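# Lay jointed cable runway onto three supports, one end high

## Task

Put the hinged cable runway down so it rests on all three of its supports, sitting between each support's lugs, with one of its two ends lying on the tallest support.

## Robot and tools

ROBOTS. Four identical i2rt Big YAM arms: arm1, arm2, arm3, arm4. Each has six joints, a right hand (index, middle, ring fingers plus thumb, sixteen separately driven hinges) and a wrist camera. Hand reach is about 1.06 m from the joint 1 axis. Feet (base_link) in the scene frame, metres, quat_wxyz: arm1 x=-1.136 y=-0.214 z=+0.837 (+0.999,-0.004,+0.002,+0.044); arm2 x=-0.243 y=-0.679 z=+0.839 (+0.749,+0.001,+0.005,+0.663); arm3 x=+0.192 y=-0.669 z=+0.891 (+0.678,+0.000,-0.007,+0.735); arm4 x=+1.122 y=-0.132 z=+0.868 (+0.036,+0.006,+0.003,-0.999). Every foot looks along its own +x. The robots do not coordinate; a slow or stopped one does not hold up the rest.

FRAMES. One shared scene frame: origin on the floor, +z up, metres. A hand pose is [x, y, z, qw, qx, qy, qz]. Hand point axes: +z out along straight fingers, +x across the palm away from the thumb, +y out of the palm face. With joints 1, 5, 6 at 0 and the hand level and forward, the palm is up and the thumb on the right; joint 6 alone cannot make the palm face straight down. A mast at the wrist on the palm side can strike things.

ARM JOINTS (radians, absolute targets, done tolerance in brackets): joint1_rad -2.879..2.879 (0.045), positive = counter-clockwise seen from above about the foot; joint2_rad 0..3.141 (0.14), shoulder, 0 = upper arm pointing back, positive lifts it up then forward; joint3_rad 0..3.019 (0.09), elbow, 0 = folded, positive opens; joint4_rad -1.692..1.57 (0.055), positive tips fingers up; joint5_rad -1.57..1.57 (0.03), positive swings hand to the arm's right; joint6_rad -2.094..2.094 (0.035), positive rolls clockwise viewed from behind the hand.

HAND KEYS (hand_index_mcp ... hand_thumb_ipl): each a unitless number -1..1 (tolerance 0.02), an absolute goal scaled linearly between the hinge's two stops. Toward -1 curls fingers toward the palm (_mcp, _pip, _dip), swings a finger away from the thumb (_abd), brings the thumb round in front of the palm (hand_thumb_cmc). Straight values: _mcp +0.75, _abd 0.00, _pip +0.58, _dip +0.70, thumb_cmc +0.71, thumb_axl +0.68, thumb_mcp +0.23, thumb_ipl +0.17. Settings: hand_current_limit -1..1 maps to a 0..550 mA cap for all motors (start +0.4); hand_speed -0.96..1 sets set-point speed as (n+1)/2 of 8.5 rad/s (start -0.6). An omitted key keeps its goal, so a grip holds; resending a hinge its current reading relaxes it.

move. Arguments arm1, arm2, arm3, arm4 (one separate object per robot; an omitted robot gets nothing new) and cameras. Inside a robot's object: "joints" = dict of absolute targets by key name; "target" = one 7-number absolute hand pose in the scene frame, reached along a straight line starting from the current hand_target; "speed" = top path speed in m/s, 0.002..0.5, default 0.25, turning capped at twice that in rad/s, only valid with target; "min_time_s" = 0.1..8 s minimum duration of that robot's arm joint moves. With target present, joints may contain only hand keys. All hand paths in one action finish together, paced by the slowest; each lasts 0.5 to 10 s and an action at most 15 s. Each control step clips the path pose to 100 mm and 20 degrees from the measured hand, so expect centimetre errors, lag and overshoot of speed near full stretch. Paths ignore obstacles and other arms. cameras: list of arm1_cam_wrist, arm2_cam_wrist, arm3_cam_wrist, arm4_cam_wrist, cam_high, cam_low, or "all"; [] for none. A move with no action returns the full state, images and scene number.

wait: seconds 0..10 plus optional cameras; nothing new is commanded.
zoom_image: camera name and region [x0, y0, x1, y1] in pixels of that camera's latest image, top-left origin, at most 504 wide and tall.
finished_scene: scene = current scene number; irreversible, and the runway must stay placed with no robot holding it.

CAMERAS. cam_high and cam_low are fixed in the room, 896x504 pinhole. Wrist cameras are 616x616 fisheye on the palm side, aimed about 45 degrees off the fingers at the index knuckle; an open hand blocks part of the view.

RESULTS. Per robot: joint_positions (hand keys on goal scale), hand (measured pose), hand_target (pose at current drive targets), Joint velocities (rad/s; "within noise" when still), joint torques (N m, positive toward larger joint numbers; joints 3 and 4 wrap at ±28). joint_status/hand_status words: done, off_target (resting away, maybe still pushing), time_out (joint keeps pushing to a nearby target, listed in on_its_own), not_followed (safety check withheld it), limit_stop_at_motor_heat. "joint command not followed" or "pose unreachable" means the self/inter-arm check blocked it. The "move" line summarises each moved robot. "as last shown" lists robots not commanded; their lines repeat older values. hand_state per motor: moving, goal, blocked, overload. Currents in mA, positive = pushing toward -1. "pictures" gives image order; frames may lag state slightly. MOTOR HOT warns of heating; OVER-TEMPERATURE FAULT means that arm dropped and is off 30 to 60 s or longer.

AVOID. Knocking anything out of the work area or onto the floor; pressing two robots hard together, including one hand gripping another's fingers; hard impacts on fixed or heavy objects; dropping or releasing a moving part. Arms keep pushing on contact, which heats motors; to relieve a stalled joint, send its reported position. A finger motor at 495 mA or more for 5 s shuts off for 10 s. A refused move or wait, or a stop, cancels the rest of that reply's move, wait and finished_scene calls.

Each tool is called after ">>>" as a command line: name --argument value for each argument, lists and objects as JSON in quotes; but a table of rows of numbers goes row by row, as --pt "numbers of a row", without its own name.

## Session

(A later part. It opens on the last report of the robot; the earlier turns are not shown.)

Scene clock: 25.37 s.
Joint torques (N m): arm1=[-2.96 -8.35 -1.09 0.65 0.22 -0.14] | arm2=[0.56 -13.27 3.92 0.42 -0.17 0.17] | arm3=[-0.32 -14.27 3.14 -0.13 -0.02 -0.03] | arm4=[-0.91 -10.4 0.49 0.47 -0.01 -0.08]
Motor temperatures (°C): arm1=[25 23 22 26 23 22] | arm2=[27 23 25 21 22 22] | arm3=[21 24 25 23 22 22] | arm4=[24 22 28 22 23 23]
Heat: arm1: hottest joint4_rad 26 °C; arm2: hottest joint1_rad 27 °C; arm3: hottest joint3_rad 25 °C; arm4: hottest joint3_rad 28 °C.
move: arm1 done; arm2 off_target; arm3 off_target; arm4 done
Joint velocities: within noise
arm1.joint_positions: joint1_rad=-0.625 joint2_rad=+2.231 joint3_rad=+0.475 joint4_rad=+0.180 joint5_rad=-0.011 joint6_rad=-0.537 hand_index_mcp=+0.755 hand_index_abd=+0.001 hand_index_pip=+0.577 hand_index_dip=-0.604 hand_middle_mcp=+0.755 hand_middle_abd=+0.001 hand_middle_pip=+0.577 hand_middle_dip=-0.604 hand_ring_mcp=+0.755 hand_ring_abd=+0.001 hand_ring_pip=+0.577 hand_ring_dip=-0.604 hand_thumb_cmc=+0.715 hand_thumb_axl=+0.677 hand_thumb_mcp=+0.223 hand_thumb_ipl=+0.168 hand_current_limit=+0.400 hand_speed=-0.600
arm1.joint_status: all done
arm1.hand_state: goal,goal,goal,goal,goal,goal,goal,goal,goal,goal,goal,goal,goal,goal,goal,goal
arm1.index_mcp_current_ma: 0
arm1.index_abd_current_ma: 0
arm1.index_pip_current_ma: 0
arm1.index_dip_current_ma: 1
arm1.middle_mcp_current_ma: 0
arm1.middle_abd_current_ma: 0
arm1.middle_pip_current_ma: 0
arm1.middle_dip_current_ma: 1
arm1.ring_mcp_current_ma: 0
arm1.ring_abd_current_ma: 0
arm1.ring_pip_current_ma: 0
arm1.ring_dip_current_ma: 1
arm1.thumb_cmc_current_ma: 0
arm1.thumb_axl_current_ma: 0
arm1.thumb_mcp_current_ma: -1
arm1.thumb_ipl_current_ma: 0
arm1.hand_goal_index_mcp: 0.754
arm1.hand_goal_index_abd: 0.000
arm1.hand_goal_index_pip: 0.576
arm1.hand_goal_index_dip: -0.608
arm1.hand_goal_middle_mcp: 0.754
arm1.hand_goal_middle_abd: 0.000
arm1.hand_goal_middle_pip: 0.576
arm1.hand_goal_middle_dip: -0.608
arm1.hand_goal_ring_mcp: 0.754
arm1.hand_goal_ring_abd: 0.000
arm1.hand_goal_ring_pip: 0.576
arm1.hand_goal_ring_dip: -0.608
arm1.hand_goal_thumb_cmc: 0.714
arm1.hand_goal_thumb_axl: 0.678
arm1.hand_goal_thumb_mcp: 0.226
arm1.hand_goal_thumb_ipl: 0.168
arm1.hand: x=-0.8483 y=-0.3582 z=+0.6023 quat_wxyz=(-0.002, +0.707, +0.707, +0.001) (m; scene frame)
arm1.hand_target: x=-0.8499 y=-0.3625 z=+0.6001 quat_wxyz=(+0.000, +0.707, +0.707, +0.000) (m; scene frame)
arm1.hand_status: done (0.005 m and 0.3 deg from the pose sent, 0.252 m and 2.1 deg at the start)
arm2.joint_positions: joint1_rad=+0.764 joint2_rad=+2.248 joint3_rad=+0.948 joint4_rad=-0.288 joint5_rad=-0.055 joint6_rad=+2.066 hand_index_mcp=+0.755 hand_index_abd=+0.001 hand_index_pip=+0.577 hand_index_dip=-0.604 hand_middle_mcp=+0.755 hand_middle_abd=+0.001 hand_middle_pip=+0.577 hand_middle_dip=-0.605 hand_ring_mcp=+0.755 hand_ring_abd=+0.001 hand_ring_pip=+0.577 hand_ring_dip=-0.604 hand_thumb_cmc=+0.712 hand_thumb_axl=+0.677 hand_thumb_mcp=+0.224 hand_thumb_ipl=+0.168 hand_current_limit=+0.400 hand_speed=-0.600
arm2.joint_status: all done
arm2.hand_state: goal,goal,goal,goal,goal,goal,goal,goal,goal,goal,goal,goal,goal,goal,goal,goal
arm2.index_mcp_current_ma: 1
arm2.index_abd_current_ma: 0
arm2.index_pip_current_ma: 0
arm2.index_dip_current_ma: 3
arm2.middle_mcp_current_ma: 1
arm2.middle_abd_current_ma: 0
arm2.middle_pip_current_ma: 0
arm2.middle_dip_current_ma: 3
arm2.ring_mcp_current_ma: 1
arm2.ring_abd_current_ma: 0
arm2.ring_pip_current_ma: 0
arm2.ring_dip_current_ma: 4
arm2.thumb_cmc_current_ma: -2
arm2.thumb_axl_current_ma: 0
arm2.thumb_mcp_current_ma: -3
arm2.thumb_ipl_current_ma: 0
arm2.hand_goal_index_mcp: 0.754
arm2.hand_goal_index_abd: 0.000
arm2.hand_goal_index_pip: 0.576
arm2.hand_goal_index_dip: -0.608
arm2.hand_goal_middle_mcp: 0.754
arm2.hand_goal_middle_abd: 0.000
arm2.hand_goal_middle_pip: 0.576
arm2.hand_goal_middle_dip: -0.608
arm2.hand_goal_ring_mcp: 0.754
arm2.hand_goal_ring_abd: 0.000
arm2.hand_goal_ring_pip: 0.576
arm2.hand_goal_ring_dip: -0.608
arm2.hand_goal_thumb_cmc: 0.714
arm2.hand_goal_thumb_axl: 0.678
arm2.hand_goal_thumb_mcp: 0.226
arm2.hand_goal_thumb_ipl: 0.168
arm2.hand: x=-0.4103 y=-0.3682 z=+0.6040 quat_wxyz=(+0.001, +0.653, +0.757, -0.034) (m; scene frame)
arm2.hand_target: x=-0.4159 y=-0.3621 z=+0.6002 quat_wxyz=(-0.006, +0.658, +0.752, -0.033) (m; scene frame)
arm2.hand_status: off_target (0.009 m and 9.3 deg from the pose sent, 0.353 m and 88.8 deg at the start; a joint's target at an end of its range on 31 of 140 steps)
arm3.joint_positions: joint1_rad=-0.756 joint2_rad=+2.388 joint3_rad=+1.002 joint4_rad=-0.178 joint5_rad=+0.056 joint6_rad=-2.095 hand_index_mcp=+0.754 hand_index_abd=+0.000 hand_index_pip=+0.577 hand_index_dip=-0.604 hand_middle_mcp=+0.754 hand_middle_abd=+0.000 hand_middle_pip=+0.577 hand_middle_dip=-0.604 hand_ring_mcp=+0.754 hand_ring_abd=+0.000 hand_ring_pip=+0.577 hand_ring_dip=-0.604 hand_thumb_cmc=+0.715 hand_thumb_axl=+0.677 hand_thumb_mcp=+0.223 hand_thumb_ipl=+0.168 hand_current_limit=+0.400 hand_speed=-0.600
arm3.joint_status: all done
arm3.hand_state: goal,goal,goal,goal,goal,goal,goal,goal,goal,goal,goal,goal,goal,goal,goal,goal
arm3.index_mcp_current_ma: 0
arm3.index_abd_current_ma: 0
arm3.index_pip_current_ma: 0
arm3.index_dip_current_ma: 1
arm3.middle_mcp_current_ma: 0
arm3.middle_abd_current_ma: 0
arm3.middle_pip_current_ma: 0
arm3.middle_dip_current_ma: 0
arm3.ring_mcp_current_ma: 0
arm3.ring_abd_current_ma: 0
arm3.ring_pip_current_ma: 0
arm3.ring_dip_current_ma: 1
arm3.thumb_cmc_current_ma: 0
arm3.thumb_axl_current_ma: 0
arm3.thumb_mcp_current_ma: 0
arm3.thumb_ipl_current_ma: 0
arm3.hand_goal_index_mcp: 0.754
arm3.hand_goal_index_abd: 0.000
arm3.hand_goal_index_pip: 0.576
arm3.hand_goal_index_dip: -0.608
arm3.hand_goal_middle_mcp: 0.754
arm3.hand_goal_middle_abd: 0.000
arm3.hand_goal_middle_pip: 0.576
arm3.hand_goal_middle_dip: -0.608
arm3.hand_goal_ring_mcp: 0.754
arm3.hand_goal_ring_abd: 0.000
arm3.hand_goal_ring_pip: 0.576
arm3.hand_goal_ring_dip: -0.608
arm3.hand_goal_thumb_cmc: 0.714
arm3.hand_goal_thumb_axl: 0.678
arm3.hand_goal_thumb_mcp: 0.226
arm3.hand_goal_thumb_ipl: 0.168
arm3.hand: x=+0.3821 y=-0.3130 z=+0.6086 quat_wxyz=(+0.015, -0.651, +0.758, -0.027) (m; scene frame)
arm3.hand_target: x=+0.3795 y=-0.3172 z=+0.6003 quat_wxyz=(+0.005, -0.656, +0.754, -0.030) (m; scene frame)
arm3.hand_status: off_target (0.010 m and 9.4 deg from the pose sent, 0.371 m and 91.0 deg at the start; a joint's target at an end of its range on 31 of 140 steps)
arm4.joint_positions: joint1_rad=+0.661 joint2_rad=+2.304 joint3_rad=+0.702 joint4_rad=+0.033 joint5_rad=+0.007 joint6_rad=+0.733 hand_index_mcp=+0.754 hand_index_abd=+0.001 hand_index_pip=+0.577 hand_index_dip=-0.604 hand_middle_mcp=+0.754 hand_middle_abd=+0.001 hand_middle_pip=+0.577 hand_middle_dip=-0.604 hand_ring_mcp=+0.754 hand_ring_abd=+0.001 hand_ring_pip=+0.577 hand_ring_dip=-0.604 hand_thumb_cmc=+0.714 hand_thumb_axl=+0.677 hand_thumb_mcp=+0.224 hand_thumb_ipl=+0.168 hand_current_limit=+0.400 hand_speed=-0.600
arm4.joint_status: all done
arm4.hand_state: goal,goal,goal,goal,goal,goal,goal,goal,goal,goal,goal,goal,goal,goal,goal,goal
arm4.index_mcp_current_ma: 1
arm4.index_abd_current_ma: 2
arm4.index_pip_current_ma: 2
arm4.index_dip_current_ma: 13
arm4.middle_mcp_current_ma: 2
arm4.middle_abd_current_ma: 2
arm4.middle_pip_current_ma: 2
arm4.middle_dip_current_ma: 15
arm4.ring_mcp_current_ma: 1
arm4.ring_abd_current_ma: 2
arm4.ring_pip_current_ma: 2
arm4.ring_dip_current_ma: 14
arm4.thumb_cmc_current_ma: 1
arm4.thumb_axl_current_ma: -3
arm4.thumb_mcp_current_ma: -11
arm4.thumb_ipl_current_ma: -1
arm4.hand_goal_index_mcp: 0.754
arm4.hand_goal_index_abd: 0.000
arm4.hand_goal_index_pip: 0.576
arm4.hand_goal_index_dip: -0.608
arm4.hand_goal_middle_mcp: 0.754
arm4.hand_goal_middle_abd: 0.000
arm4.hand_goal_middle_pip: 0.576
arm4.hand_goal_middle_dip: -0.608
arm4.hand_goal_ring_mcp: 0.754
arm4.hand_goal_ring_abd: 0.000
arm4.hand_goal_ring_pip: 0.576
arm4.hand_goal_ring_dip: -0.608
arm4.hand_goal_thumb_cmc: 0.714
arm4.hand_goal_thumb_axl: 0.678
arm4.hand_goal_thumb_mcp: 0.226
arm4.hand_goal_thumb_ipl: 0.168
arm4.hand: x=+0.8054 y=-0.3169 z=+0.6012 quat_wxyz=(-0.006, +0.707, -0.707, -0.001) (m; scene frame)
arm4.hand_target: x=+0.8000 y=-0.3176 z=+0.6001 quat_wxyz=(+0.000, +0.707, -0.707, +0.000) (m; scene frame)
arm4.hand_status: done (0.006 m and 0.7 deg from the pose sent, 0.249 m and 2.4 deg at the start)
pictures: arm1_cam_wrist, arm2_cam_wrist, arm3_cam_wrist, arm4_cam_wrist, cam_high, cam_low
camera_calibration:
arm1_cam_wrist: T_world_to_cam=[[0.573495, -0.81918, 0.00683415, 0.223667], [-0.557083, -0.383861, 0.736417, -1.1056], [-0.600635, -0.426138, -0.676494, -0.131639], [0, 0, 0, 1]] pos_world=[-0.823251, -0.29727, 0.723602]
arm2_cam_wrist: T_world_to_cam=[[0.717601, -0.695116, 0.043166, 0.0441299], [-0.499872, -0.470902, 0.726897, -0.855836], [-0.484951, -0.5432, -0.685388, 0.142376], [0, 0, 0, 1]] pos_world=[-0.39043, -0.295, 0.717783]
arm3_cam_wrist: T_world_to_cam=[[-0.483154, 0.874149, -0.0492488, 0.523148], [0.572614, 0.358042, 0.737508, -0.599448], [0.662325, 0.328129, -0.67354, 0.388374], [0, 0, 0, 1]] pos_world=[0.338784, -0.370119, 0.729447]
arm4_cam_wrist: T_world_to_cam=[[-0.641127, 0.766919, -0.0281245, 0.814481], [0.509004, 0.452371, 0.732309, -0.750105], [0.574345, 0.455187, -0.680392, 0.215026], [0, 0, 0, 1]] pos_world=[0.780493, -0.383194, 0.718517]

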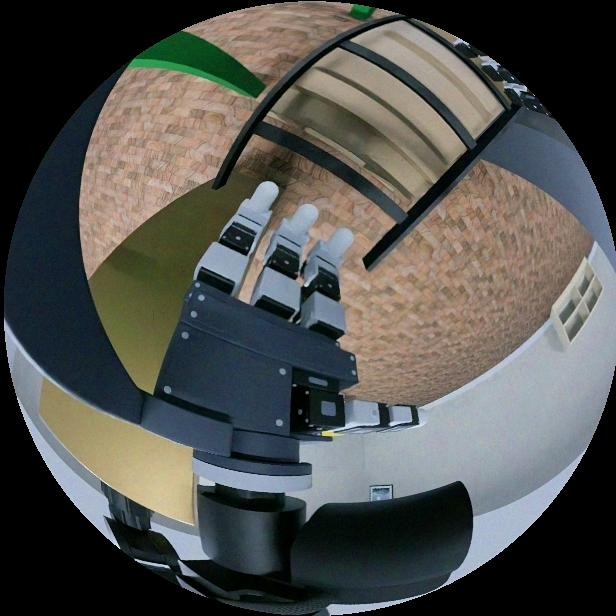

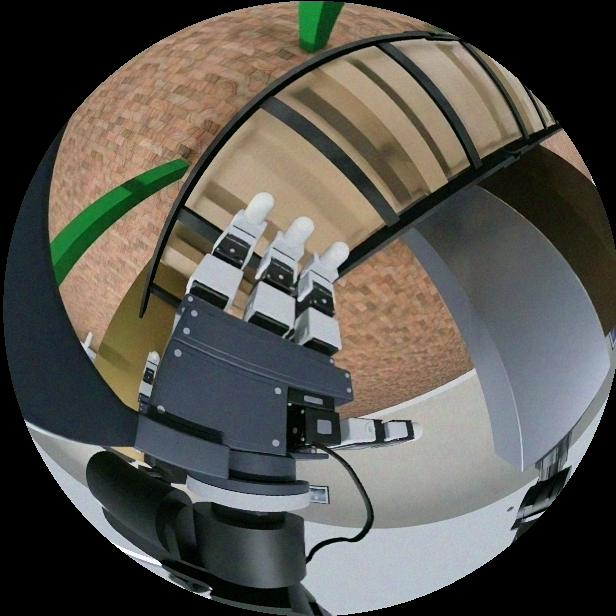

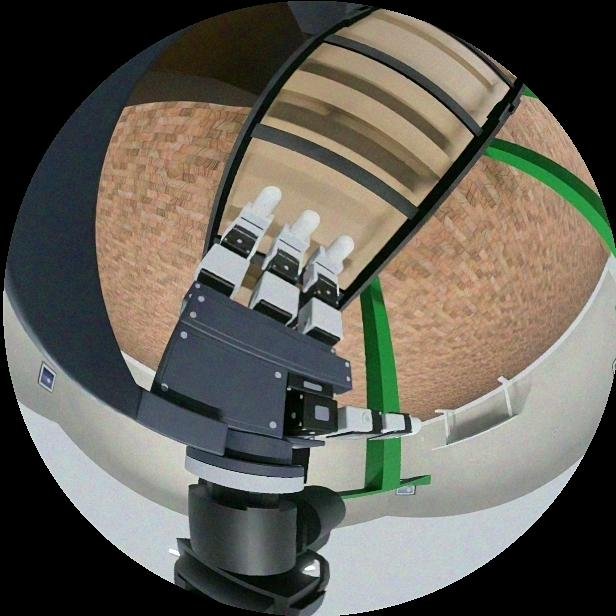

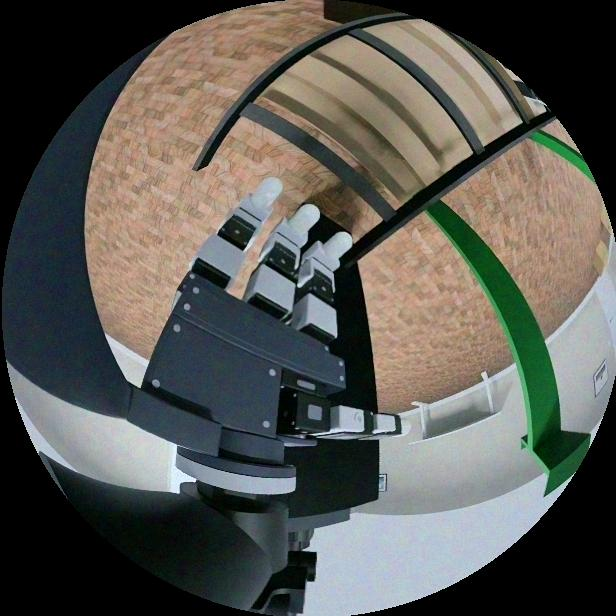

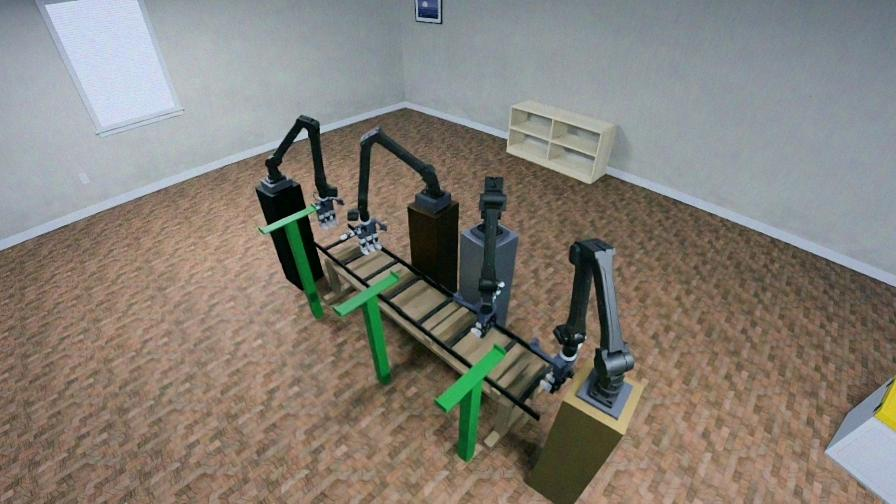

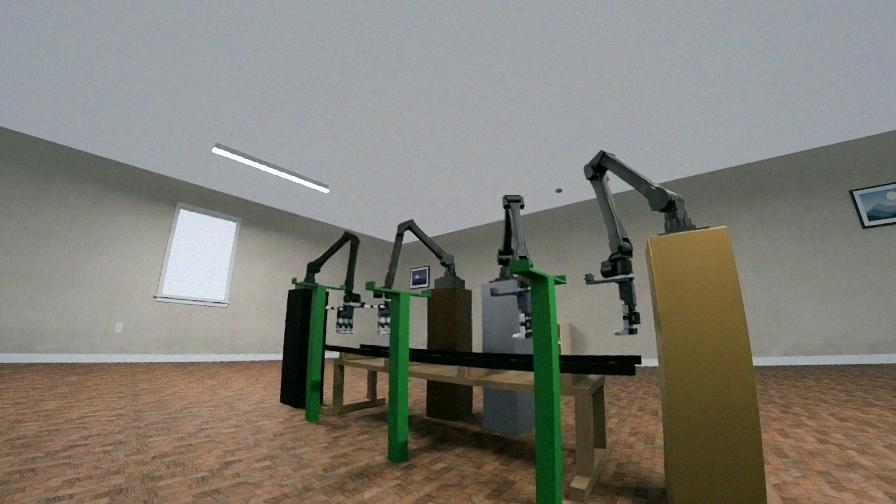

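>>> move --arm1 '{"target": [-0.79, -0.375, 0.53, 0, 0.7071, 0.7071, 0], "speed": 0.12}' --arm2 '{"target": [-0.42, -0.31, 0.46, 0, 0.7071, 0.7071, 0], "speed": 0.12}' --arm3 '{"target": [0.385, -0.265, 0.46, 0, 0.7071, -0.7071, 0], "speed": 0.12}' --arm4 '{"target": [0.737, -0.345, 0.53, 0, 0.7071, -0.7071, 0], "speed": 0.12}' --cameras '["all"]'

>>> zoom_image --camera "arm2_cam_wrist" --region '[140, 20, 500, 320]'

>>> zoom_image --camera "arm3_cam_wrist" --region '[180, 0, 540, 320]'

>>> zoom_image --camera "cam_low" --region '[310, 240, 670, 440]'

Scene clock: 30.40 s.
Joint torques (N m): arm1=[-0.44 -10.58 -0.75 -0.06 0.21 0.21] | arm2=[0.32 -15.74 2.93 0.34 0.14 0.17] | arm3=[0.09 -16.62 2.96 0.14 -0.38 0] | arm4=[-1.32 -12.4 0.98 -0.28 0 -0.07]
Motor temperatures (°C): arm1=[25 23 22 26 23 22] | arm2=[27 23 25 21 22 22] | arm3=[21 24 25 23 22 22] | arm4=[24 23 28 22 23 23]
Heat: arm1: hottest joint4_rad 26 °C; arm2: hottest joint1_rad 27 °C; arm3: hottest joint3_rad 25 °C; arm4: hottest joint3_rad 28 °C.
move: arm1 done; arm2 off_target; arm3 off_target; arm4 done
Joint velocities: within noise
arm1.joint_positions: joint1_rad=-0.586 joint2_rad=+2.446 joint3_rad=+0.717 joint4_rad=+0.174 joint5_rad=-0.011 joint6_rad=-0.501 hand_index_mcp=+0.755 hand_index_abd=+0.001 hand_index_pip=+0.577 hand_index_dip=-0.604 hand_middle_mcp=+0.755 hand_middle_abd=+0.001 hand_middle_pip=+0.577 hand_middle_dip=-0.604 hand_ring_mcp=+0.755 hand_ring_abd=+0.001 hand_ring_pip=+0.577 hand_ring_dip=-0.604 hand_thumb_cmc=+0.715 hand_thumb_axl=+0.677 hand_thumb_mcp=+0.223 hand_thumb_ipl=+0.168 hand_current_limit=+0.400 hand_speed=-0.600
arm1.joint_status: not commanded
arm1.hand_state: goal,goal,goal,goal,goal,goal,goal,goal,goal,goal,goal,goal,goal,goal,goal,goal
arm1.index_mcp_current_ma: 0
arm1.index_abd_current_ma: 0
arm1.index_pip_current_ma: 0
arm1.index_dip_current_ma: 1
arm1.middle_mcp_current_ma: 0
arm1.middle_abd_current_ma: 0
arm1.middle_pip_current_ma: 0
arm1.middle_dip_current_ma: 1
arm1.ring_mcp_current_ma: 0
arm1.ring_abd_current_ma: 0
arm1.ring_pip_current_ma: 0
arm1.ring_dip_current_ma: 1
arm1.thumb_cmc_current_ma: 0
arm1.thumb_axl_current_ma: 0
arm1.thumb_mcp_current_ma: -1
arm1.thumb_ipl_current_ma: 0
arm1.hand_goal_index_mcp: 0.754
arm1.hand_goal_index_abd: 0.000
arm1.hand_goal_index_pip: 0.576
arm1.hand_goal_index_dip: -0.608
arm1.hand_goal_middle_mcp: 0.754
arm1.hand_goal_middle_abd: 0.000
arm1.hand_goal_middle_pip: 0.576
arm1.hand_goal_middle_dip: -0.608
arm1.hand_goal_ring_mcp: 0.754
arm1.hand_goal_ring_abd: 0.000
arm1.hand_goal_ring_pip: 0.576
arm1.hand_goal_ring_dip: -0.608
arm1.hand_goal_thumb_cmc: 0.714
arm1.hand_goal_thumb_axl: 0.678
arm1.hand_goal_thumb_mcp: 0.226
arm1.hand_goal_thumb_ipl: 0.168
arm1.hand: x=-0.7879 y=-0.3812 z=+0.5354 quat_wxyz=(+0.008, +0.706, +0.708, +0.003) (m; scene frame)
arm1.hand_target: x=-0.7901 y=-0.3752 z=+0.5302 quat_wxyz=(+0.000, +0.707, +0.707, +0.000) (m; scene frame)
arm1.hand_status: done (0.008 m and 1.0 deg from the pose sent, 0.094 m and 0.3 deg at the start)
arm2.joint_positions: joint1_rad=+0.709 joint2_rad=+2.652 joint3_rad=+1.284 joint4_rad=-0.213 joint5_rad=-0.026 joint6_rad=+2.066 hand_index_mcp=+0.755 hand_index_abd=+0.001 hand_index_pip=+0.577 hand_index_dip=-0.604 hand_middle_mcp=+0.755 hand_middle_abd=+0.001 hand_middle_pip=+0.577 hand_middle_dip=-0.605 hand_ring_mcp=+0.755 hand_ring_abd=+0.001 hand_ring_pip=+0.577 hand_ring_dip=-0.604 hand_thumb_cmc=+0.712 hand_thumb_axl=+0.677 hand_thumb_mcp=+0.224 hand_thumb_ipl=+0.168 hand_current_limit=+0.400 hand_speed=-0.600
arm2.joint_status: not commanded
arm2.hand_state: goal,goal,goal,goal,goal,goal,goal,goal,goal,goal,goal,goal,goal,goal,goal,goal
arm2.index_mcp_current_ma: 1
arm2.index_abd_current_ma: 0
arm2.index_pip_current_ma: 0
arm2.index_dip_current_ma: 3
arm2.middle_mcp_current_ma: 1
arm2.middle_abd_current_ma: 0
arm2.middle_pip_current_ma: 0
arm2.middle_dip_current_ma: 3
arm2.ring_mcp_current_ma: 1
arm2.ring_abd_current_ma: 0
arm2.ring_pip_current_ma: 0
arm2.ring_dip_current_ma: 4
arm2.thumb_cmc_current_ma: -2
arm2.thumb_axl_current_ma: 0
arm2.thumb_mcp_current_ma: -3
arm2.thumb_ipl_current_ma: 0
arm2.hand_goal_index_mcp: 0.754
arm2.hand_goal_index_abd: 0.000
arm2.hand_goal_index_pip: 0.576
arm2.hand_goal_index_dip: -0.608
arm2.hand_goal_middle_mcp: 0.754
arm2.hand_goal_middle_abd: 0.000
arm2.hand_goal_middle_pip: 0.576
arm2.hand_goal_middle_dip: -0.608
arm2.hand_goal_ring_mcp: 0.754
arm2.hand_goal_ring_abd: 0.000
arm2.hand_goal_ring_pip: 0.576
arm2.hand_goal_ring_dip: -0.608
arm2.hand_goal_thumb_cmc: 0.714
arm2.hand_goal_thumb_axl: 0.678
arm2.hand_goal_thumb_mcp: 0.226
arm2.hand_goal_thumb_ipl: 0.168
arm2.hand: x=-0.4190 y=-0.3142 z=+0.4641 quat_wxyz=(+0.001, +0.673, +0.739, -0.019) (m; scene frame)
arm2.hand_target: x=-0.4195 y=-0.3096 z=+0.4601 quat_wxyz=(-0.004, +0.681, +0.733, -0.016) (m; scene frame)
arm2.hand_status: off_target (0.006 m and 5.7 deg from the pose sent, 0.156 m and 9.3 deg at the start; a joint's target at an end of its range on 64 of 64 steps)
arm3.joint_positions: joint1_rad=-0.708 joint2_rad=+2.784 joint3_rad=+1.385 joint4_rad=-0.171 joint5_rad=+0.034 joint6_rad=-2.095 hand_index_mcp=+0.754 hand_index_abd=+0.000 hand_index_pip=+0.577 hand_index_dip=-0.604 hand_middle_mcp=+0.754 hand_middle_abd=+0.000 hand_middle_pip=+0.577 hand_middle_dip=-0.605 hand_ring_mcp=+0.754 hand_ring_abd=+0.000 hand_ring_pip=+0.577 hand_ring_dip=-0.604 hand_thumb_cmc=+0.715 hand_thumb_axl=+0.677 hand_thumb_mcp=+0.223 hand_thumb_ipl=+0.168 hand_current_limit=+0.400 hand_speed=-0.600
arm3.joint_status: not commanded
arm3.hand_state: goal,goal,goal,goal,goal,goal,goal,goal,goal,goal,goal,goal,goal,goal,goal,goal
arm3.index_mcp_current_ma: 0
arm3.index_abd_current_ma: 0
arm3.index_pip_current_ma: 0
arm3.index_dip_current_ma: 1
arm3.middle_mcp_current_ma: 0
arm3.middle_abd_current_ma: 0
arm3.middle_pip_current_ma: 0
arm3.middle_dip_current_ma: 0
arm3.ring_mcp_current_ma: 0
arm3.ring_abd_current_ma: 0
arm3.ring_pip_current_ma: 0
arm3.ring_dip_current_ma: 1
arm3.thumb_cmc_current_ma: 0
arm3.thumb_axl_current_ma: 0
arm3.thumb_mcp_current_ma: 0
arm3.thumb_ipl_current_ma: 0
arm3.hand_goal_index_mcp: 0.754
arm3.hand_goal_index_abd: 0.000
arm3.hand_goal_index_pip: 0.576
arm3.hand_goal_index_dip: -0.608
arm3.hand_goal_middle_mcp: 0.754
arm3.hand_goal_middle_abd: 0.000
arm3.hand_goal_middle_pip: 0.576
arm3.hand_goal_middle_dip: -0.608
arm3.hand_goal_ring_mcp: 0.754
arm3.hand_goal_ring_abd: 0.000
arm3.hand_goal_ring_pip: 0.576
arm3.hand_goal_ring_dip: -0.608
arm3.hand_goal_thumb_cmc: 0.714
arm3.hand_goal_thumb_axl: 0.678
arm3.hand_goal_thumb_mcp: 0.226
arm3.hand_goal_thumb_ipl: 0.168
arm3.hand: x=+0.3919 y=-0.2607 z=+0.4695 quat_wxyz=(+0.011, -0.670, +0.742, -0.016) (m; scene frame)
arm3.hand_target: x=+0.3846 y=-0.2648 z=+0.4603 quat_wxyz=(+0.003, -0.676, +0.736, -0.016) (m; scene frame)
arm3.hand_status: off_target (0.012 m and 6.3 deg from the pose sent, 0.156 m and 9.3 deg at the start; a joint's target at an end of its range on 64 of 64 steps)
arm4.joint_positions: joint1_rad=+0.605 joint2_rad=+2.516 joint3_rad=+0.978 joint4_rad=-0.014 joint5_rad=+0.006 joint6_rad=+0.678 hand_index_mcp=+0.754 hand_index_abd=+0.001 hand_index_pip=+0.577 hand_index_dip=-0.604 hand_middle_mcp=+0.754 hand_middle_abd=+0.001 hand_middle_pip=+0.577 hand_middle_dip=-0.604 hand_ring_mcp=+0.754 hand_ring_abd=+0.001 hand_ring_pip=+0.577 hand_ring_dip=-0.604 hand_thumb_cmc=+0.714 hand_thumb_axl=+0.677 hand_thumb_mcp=+0.224 hand_thumb_ipl=+0.168 hand_current_limit=+0.400 hand_speed=-0.600
arm4.joint_status: not commanded
arm4.hand_state: goal,goal,goal,goal,goal,goal,goal,goal,goal,goal,goal,goal,goal,goal,goal,goal
arm4.index_mcp_current_ma: 1
arm4.index_abd_current_ma: 2
arm4.index_pip_current_ma: 2
arm4.index_dip_current_ma: 13
arm4.middle_mcp_current_ma: 2
arm4.middle_abd_current_ma: 2
arm4.middle_pip_current_ma: 2
arm4.middle_dip_current_ma: 15
arm4.ring_mcp_current_ma: 1
arm4.ring_abd_current_ma: 2
arm4.ring_pip_current_ma: 2
arm4.ring_dip_current_ma: 14
arm4.thumb_cmc_current_ma: 1
arm4.thumb_axl_current_ma: -3
arm4.thumb_mcp_current_ma: -11
arm4.thumb_ipl_current_ma: -1
arm4.hand_goal_index_mcp: 0.754
arm4.hand_goal_index_abd: 0.000
arm4.hand_goal_index_pip: 0.576
arm4.hand_goal_index_dip: -0.608
arm4.hand_goal_middle_mcp: 0.754
arm4.hand_goal_middle_abd: 0.000
arm4.hand_goal_middle_pip: 0.576
arm4.hand_goal_middle_dip: -0.608
arm4.hand_goal_ring_mcp: 0.754
arm4.hand_goal_ring_abd: 0.000
arm4.hand_goal_ring_pip: 0.576
arm4.hand_goal_ring_dip: -0.608
arm4.hand_goal_thumb_cmc: 0.714
arm4.hand_goal_thumb_axl: 0.678
arm4.hand_goal_thumb_mcp: 0.226
arm4.hand_goal_thumb_ipl: 0.168
arm4.hand: x=+0.7391 y=-0.3480 z=+0.5319 quat_wxyz=(+0.003, +0.706, -0.708, -0.002) (m; scene frame)
arm4.hand_target: x=+0.7369 y=-0.3450 z=+0.5300 quat_wxyz=(+0.000, +0.707, -0.707, +0.000) (m; scene frame)
arm4.hand_status: done (0.004 m and 0.4 deg from the pose sent, 0.103 m and 0.7 deg at the start)
pictures: arm1_cam_wrist, arm2_cam_wrist, arm3_cam_wrist, arm4_cam_wrist, cam_high, cam_low
camera_calibration:
arm1_cam_wrist: T_world_to_cam=[[0.575545, -0.817378, 0.0253144, 0.163098], [-0.569144, -0.378142, 0.730126, -1.0354], [-0.587216, -0.434627, -0.682844, -0.139793], [0, 0, 0, 1]] pos_world=[-0.765251, -0.318973, 0.656386]
arm2_cam_wrist: T_world_to_cam=[[0.677712, -0.734155, 0.041518, 0.0657555], [-0.539621, -0.458191, 0.706307, -0.736139], [-0.499516, -0.501076, -0.706687, 0.0885471], [0, 0, 0, 1]] pos_world=[-0.397569, -0.244649, 0.579785]
arm3_cam_wrist: T_world_to_cam=[[-0.526438, 0.849618, -0.0318215, 0.477704], [0.569752, 0.380314, 0.728522, -0.50995], [0.631067, 0.365391, -0.684283, 0.298007], [0, 0, 0, 1]] pos_world=[0.353964, -0.320814, 0.590632]
arm4_cam_wrist: T_world_to_cam=[[-0.64059, 0.767339, -0.0289114, 0.794021], [0.518715, 0.460181, 0.720533, -0.649835], [0.566198, 0.44657, -0.692817, 0.229683], [0, 0, 0, 1]] pos_world=[0.715675, -0.412811, 0.650313]

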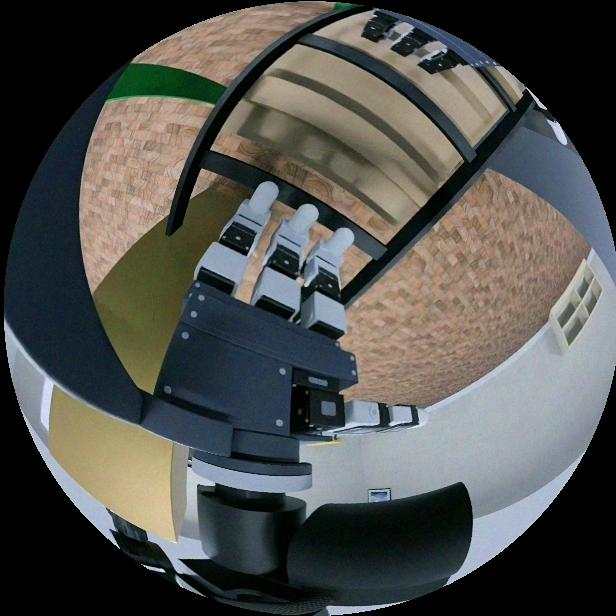

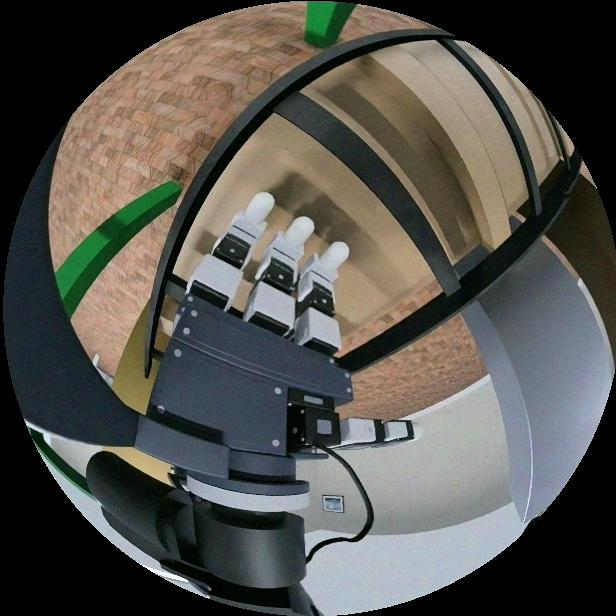

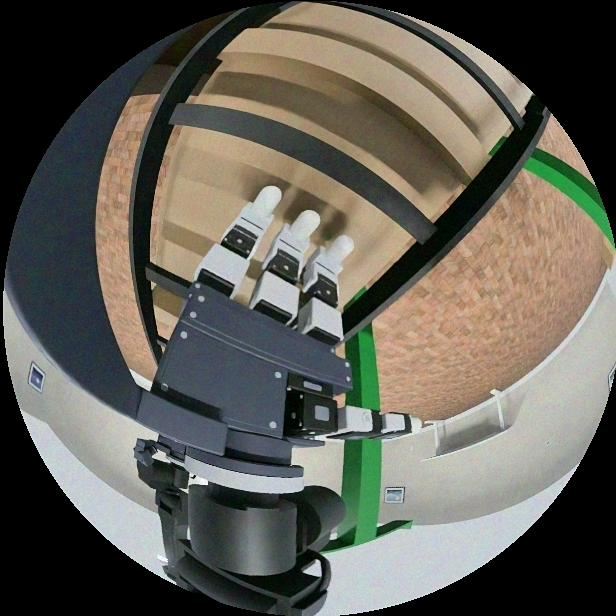

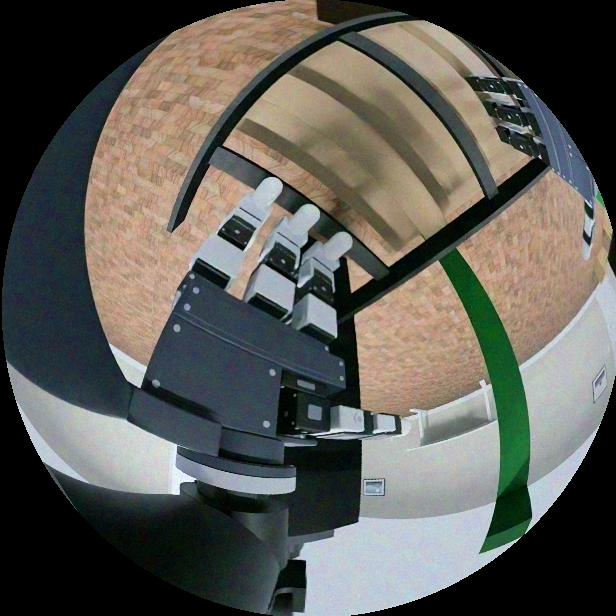

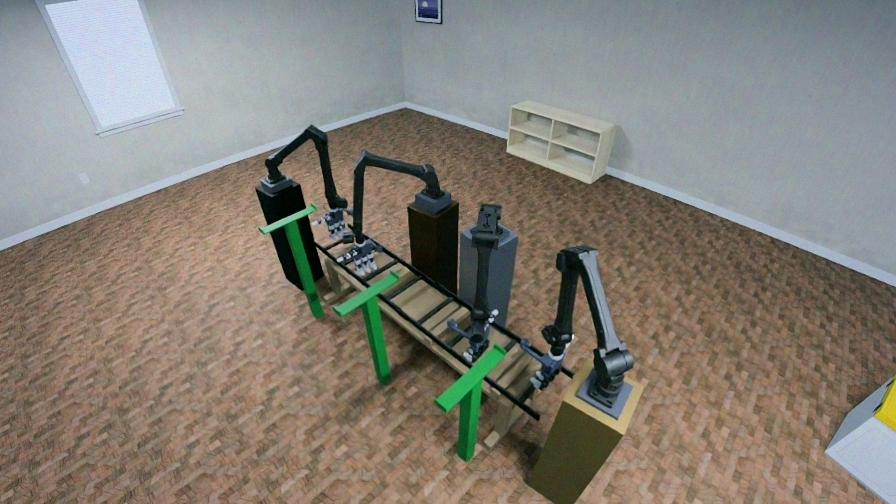

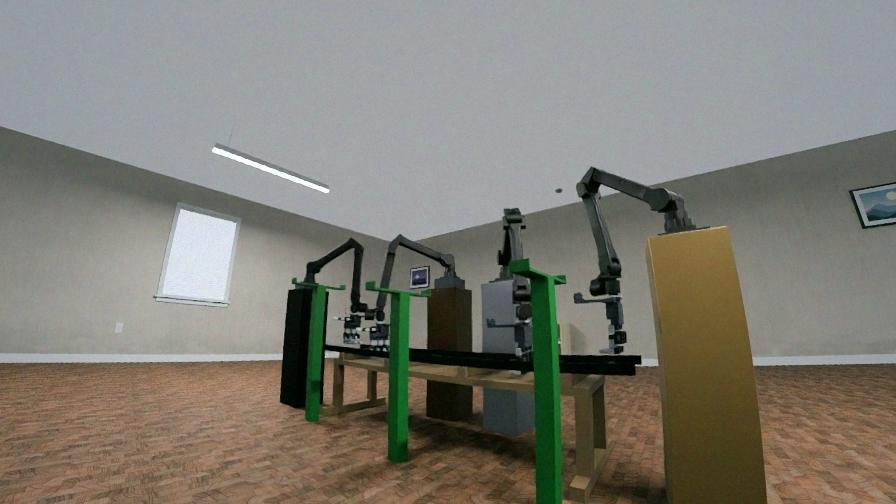

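Scaled by 1.400 from the camera's 616x616 image, which has a finer 880x880 frame.

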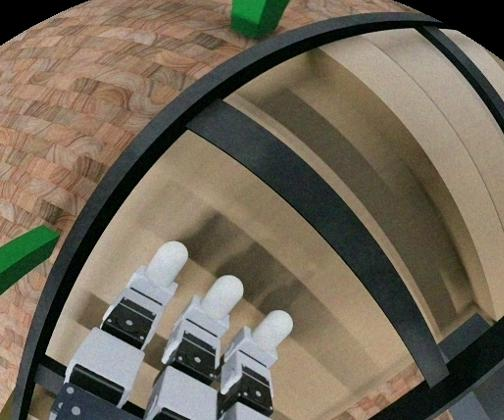

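Scaled by 1.400 from the camera's 616x616 image, which has a finer 880x880 frame.

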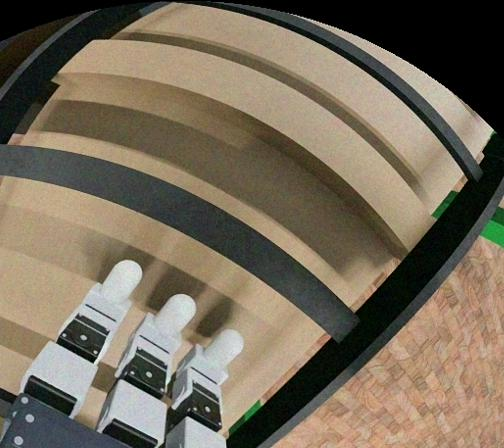

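Scaled by 1.400 from the camera's 896x504 image, which has a finer 1280x720 frame.

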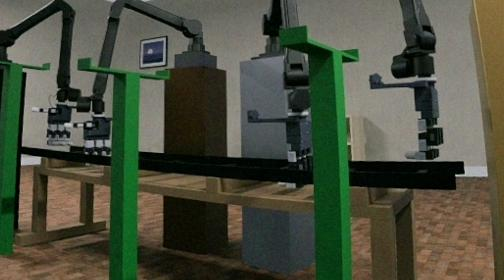

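>>> move --arm2 '{"target": [-0.42, -0.305, 0.435, 0, 0.7071, 0.7071, 0], "speed": 0.06}' --arm3 '{"target": [0.38, -0.27, 0.43, 0, 0.7071, -0.7071, 0], "speed": 0.06}' --cameras '["arm2_cam_wrist", "arm3_cam_wrist"]'

>>> zoom_image --camera "arm2_cam_wrist" --region '[140, 20, 500, 320]'

>>> zoom_image --camera "arm3_cam_wrist" --region '[180, 0, 540, 320]'

Scene clock: 32.00 s.
Joint torques (N m): arm1=[-0.44 -10.52 -0.75 -0.08 0.21 0.21] | arm2=[0.09 -15.62 2.89 0.57 0.14 0.17] | arm3=[0.15 -16.32 2.52 0.8 -0.35 0] | arm4=[-1.61 -12.45 1.02 -0.31 -0.02 -0.06]
Motor temperatures (°C): arm1=[25 23 22 26 23 22] | arm2=[27 23 25 21 22 22] | arm3=[21 25 25 23 22 22] | arm4=[24 23 28 22 23 23]
Heat: arm1: hottest joint4_rad 26 °C; arm2: hottest joint1_rad 27 °C; arm3: hottest joint2_rad 25 °C; arm4: hottest joint3_rad 28 °C.
move: arm2 off_target; arm3 off_target
Joint velocities: within noise
arm1, arm4: as last shown
arm1.joint_positions: joint1_rad=-0.586 joint2_rad=+2.446 joint3_rad=+0.717 joint4_rad=+0.174 joint5_rad=-0.011 joint6_rad=-0.500 hand_index_mcp=+0.755 hand_index_abd=+0.001 hand_index_pip=+0.577 hand_index_dip=-0.604 hand_middle_mcp=+0.755 hand_middle_abd=+0.001 hand_middle_pip=+0.577 hand_middle_dip=-0.604 hand_ring_mcp=+0.755 hand_ring_abd=+0.001 hand_ring_pip=+0.577 hand_ring_dip=-0.604 hand_thumb_cmc=+0.715 hand_thumb_axl=+0.677 hand_thumb_mcp=+0.223 hand_thumb_ipl=+0.168 hand_current_limit=+0.400 hand_speed=-0.600
arm1.hand_target: x=-0.7901 y=-0.3753 z=+0.5302 quat_wxyz=(+0.000, +0.707, +0.707, +0.000) (m; scene frame)
arm2.joint_positions: joint1_rad=+0.705 joint2_rad=+2.716 joint3_rad=+1.344 joint4_rad=-0.213 joint5_rad=-0.023 joint6_rad=+2.066 hand_index_mcp=+0.755 hand_index_abd=+0.001 hand_index_pip=+0.577 hand_index_dip=-0.604 hand_middle_mcp=+0.755 hand_middle_abd=+0.001 hand_middle_pip=+0.577 hand_middle_dip=-0.605 hand_ring_mcp=+0.755 hand_ring_abd=+0.001 hand_ring_pip=+0.577 hand_ring_dip=-0.606 hand_thumb_cmc=+0.712 hand_thumb_axl=+0.677 hand_thumb_mcp=+0.224 hand_thumb_ipl=+0.168 hand_current_limit=+0.400 hand_speed=-0.600
arm2.joint_status: not commanded
arm2.hand_state: goal,goal,goal,goal,goal,goal,goal,goal,goal,goal,goal,goal,goal,goal,goal,goal
arm2.index_mcp_current_ma: 1
arm2.index_abd_current_ma: 0
arm2.index_pip_current_ma: 0
arm2.index_dip_current_ma: 3
arm2.middle_mcp_current_ma: 1
arm2.middle_abd_current_ma: 0
arm2.middle_pip_current_ma: 0
arm2.middle_dip_current_ma: 3
arm2.ring_mcp_current_ma: 0
arm2.ring_abd_current_ma: 0
arm2.ring_pip_current_ma: 0
arm2.ring_dip_current_ma: 1
arm2.thumb_cmc_current_ma: -2
arm2.thumb_axl_current_ma: 0
arm2.thumb_mcp_current_ma: -3
arm2.thumb_ipl_current_ma: 0
arm2.hand_goal_index_mcp: 0.754
arm2.hand_goal_index_abd: 0.000
arm2.hand_goal_index_pip: 0.576
arm2.hand_goal_index_dip: -0.608
arm2.hand_goal_middle_mcp: 0.754
arm2.hand_goal_middle_abd: 0.000
arm2.hand_goal_middle_pip: 0.576
arm2.hand_goal_middle_dip: -0.608
arm2.hand_goal_ring_mcp: 0.754
arm2.hand_goal_ring_abd: 0.000
arm2.hand_goal_ring_pip: 0.576
arm2.hand_goal_ring_dip: -0.608
arm2.hand_goal_thumb_cmc: 0.714
arm2.hand_goal_thumb_axl: 0.678
arm2.hand_goal_thumb_mcp: 0.226
arm2.hand_goal_thumb_ipl: 0.168
arm2.hand: x=-0.4194 y=-0.3096 z=+0.4408 quat_wxyz=(+0.003, +0.675, +0.738, -0.018) (m; scene frame)
arm2.hand_target: x=-0.4195 y=-0.3048 z=+0.4351 quat_wxyz=(-0.003, +0.683, +0.731, -0.015) (m; scene frame)
arm2.hand_status: off_target (0.007 m and 5.5 deg from the pose sent, 0.031 m and 5.8 deg at the start; a joint's target at an end of its range on 41 of 41 steps)
arm3.joint_positions: joint1_rad=-0.706 joint2_rad=+2.854 joint3_rad=+1.431 joint4_rad=-0.161 joint5_rad=+0.034 joint6_rad=-2.096 hand_index_mcp=+0.752 hand_index_abd=+0.001 hand_index_pip=+0.575 hand_index_dip=-0.610 hand_middle_mcp=+0.754 hand_middle_abd=+0.000 hand_middle_pip=+0.577 hand_middle_dip=-0.605 hand_ring_mcp=+0.754 hand_ring_abd=+0.000 hand_ring_pip=+0.577 hand_ring_dip=-0.604 hand_thumb_cmc=+0.715 hand_thumb_axl=+0.677 hand_thumb_mcp=+0.223 hand_thumb_ipl=+0.168 hand_current_limit=+0.400 hand_speed=-0.600
arm3.joint_status: not commanded
arm3.hand_state: goal,goal,goal,goal,goal,goal,goal,goal,goal,goal,goal,goal,goal,goal,goal,goal
arm3.index_mcp_current_ma: 0
arm3.index_abd_current_ma: 0
arm3.index_pip_current_ma: 0
arm3.index_dip_current_ma: 0
arm3.middle_mcp_current_ma: 0
arm3.middle_abd_current_ma: 0
arm3.middle_pip_current_ma: 0
arm3.middle_dip_current_ma: 0
arm3.ring_mcp_current_ma: 0
arm3.ring_abd_current_ma: 0
arm3.ring_pip_current_ma: 0
arm3.ring_dip_current_ma: 1
arm3.thumb_cmc_current_ma: 0
arm3.thumb_axl_current_ma: 0
arm3.thumb_mcp_current_ma: -1
arm3.thumb_ipl_current_ma: 0
arm3.hand_goal_index_mcp: 0.754
arm3.hand_goal_index_abd: 0.000
arm3.hand_goal_index_pip: 0.576
arm3.hand_goal_index_dip: -0.608
arm3.hand_goal_middle_mcp: 0.754
arm3.hand_goal_middle_abd: 0.000
arm3.hand_goal_middle_pip: 0.576
arm3.hand_goal_middle_dip: -0.608
arm3.hand_goal_ring_mcp: 0.754
arm3.hand_goal_ring_abd: 0.000
arm3.hand_goal_ring_pip: 0.576
arm3.hand_goal_ring_dip: -0.608
arm3.hand_goal_thumb_cmc: 0.714
arm3.hand_goal_thumb_axl: 0.678
arm3.hand_goal_thumb_mcp: 0.226
arm3.hand_goal_thumb_ipl: 0.168
arm3.hand: x=+0.3863 y=-0.2668 z=+0.4417 quat_wxyz=(+0.004, -0.671, +0.741, -0.018) (m; scene frame)
arm3.hand_target: x=+0.3795 y=-0.2699 z=+0.4304 quat_wxyz=(+0.003, -0.678, +0.735, -0.016) (m; scene frame)
arm3.hand_status: off_target (0.014 m and 6.0 deg from the pose sent, 0.042 m and 6.3 deg at the start; a joint's target at an end of its range on 41 of 41 steps)
arm4.hand: x=+0.7391 y=-0.3480 z=+0.5319 quat_wxyz=(+0.003, +0.707, -0.708, -0.002) (m; scene frame)
arm4.hand_target: x=+0.7369 y=-0.3451 z=+0.5300 quat_wxyz=(+0.000, +0.707, -0.707, +0.000) (m; scene frame)
pictures: arm2_cam_wrist, arm3_cam_wrist
camera_calibration:
arm2_cam_wrist: T_world_to_cam=[[0.674199, -0.737132, 0.0457308, 0.0661292], [-0.544946, -0.454717, 0.704462, -0.718117], [-0.498487, -0.499868, -0.708267, 0.0757131], [0, 0, 0, 1]] pos_world=[-0.398177, -0.239947, 0.556487]
arm3_cam_wrist: T_world_to_cam=[[-0.529248, 0.847677, -0.0366063, 0.481699], [0.574417, 0.389724, 0.719834, -0.479678], [0.624453, 0.359943, -0.693181, 0.289866], [0, 0, 0, 1]] pos_world=[0.349465, -0.325719, 0.563851]

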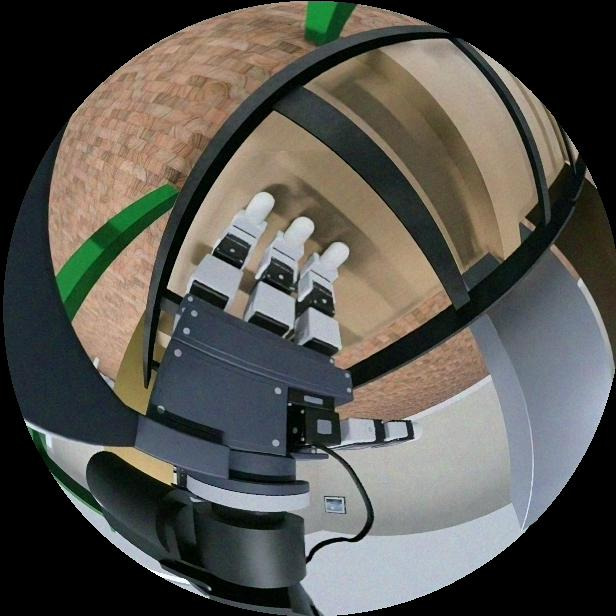

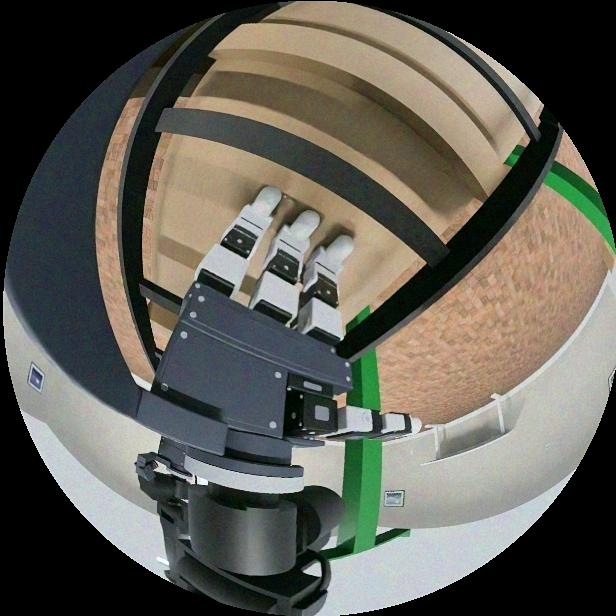

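Scaled by 1.400 from the camera's 616x616 image, which has a finer 880x880 frame.

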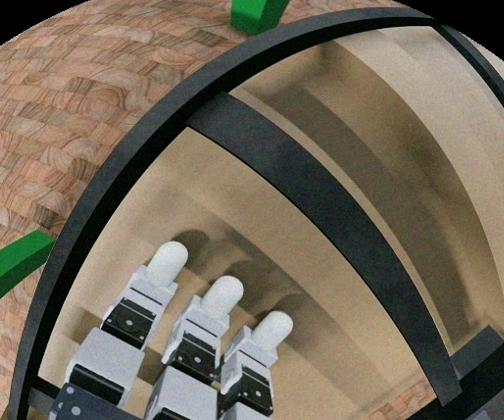

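Scaled by 1.400 from the camera's 616x616 image, which has a finer 880x880 frame.

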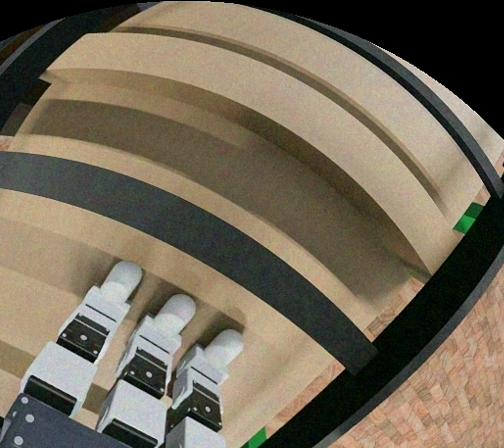

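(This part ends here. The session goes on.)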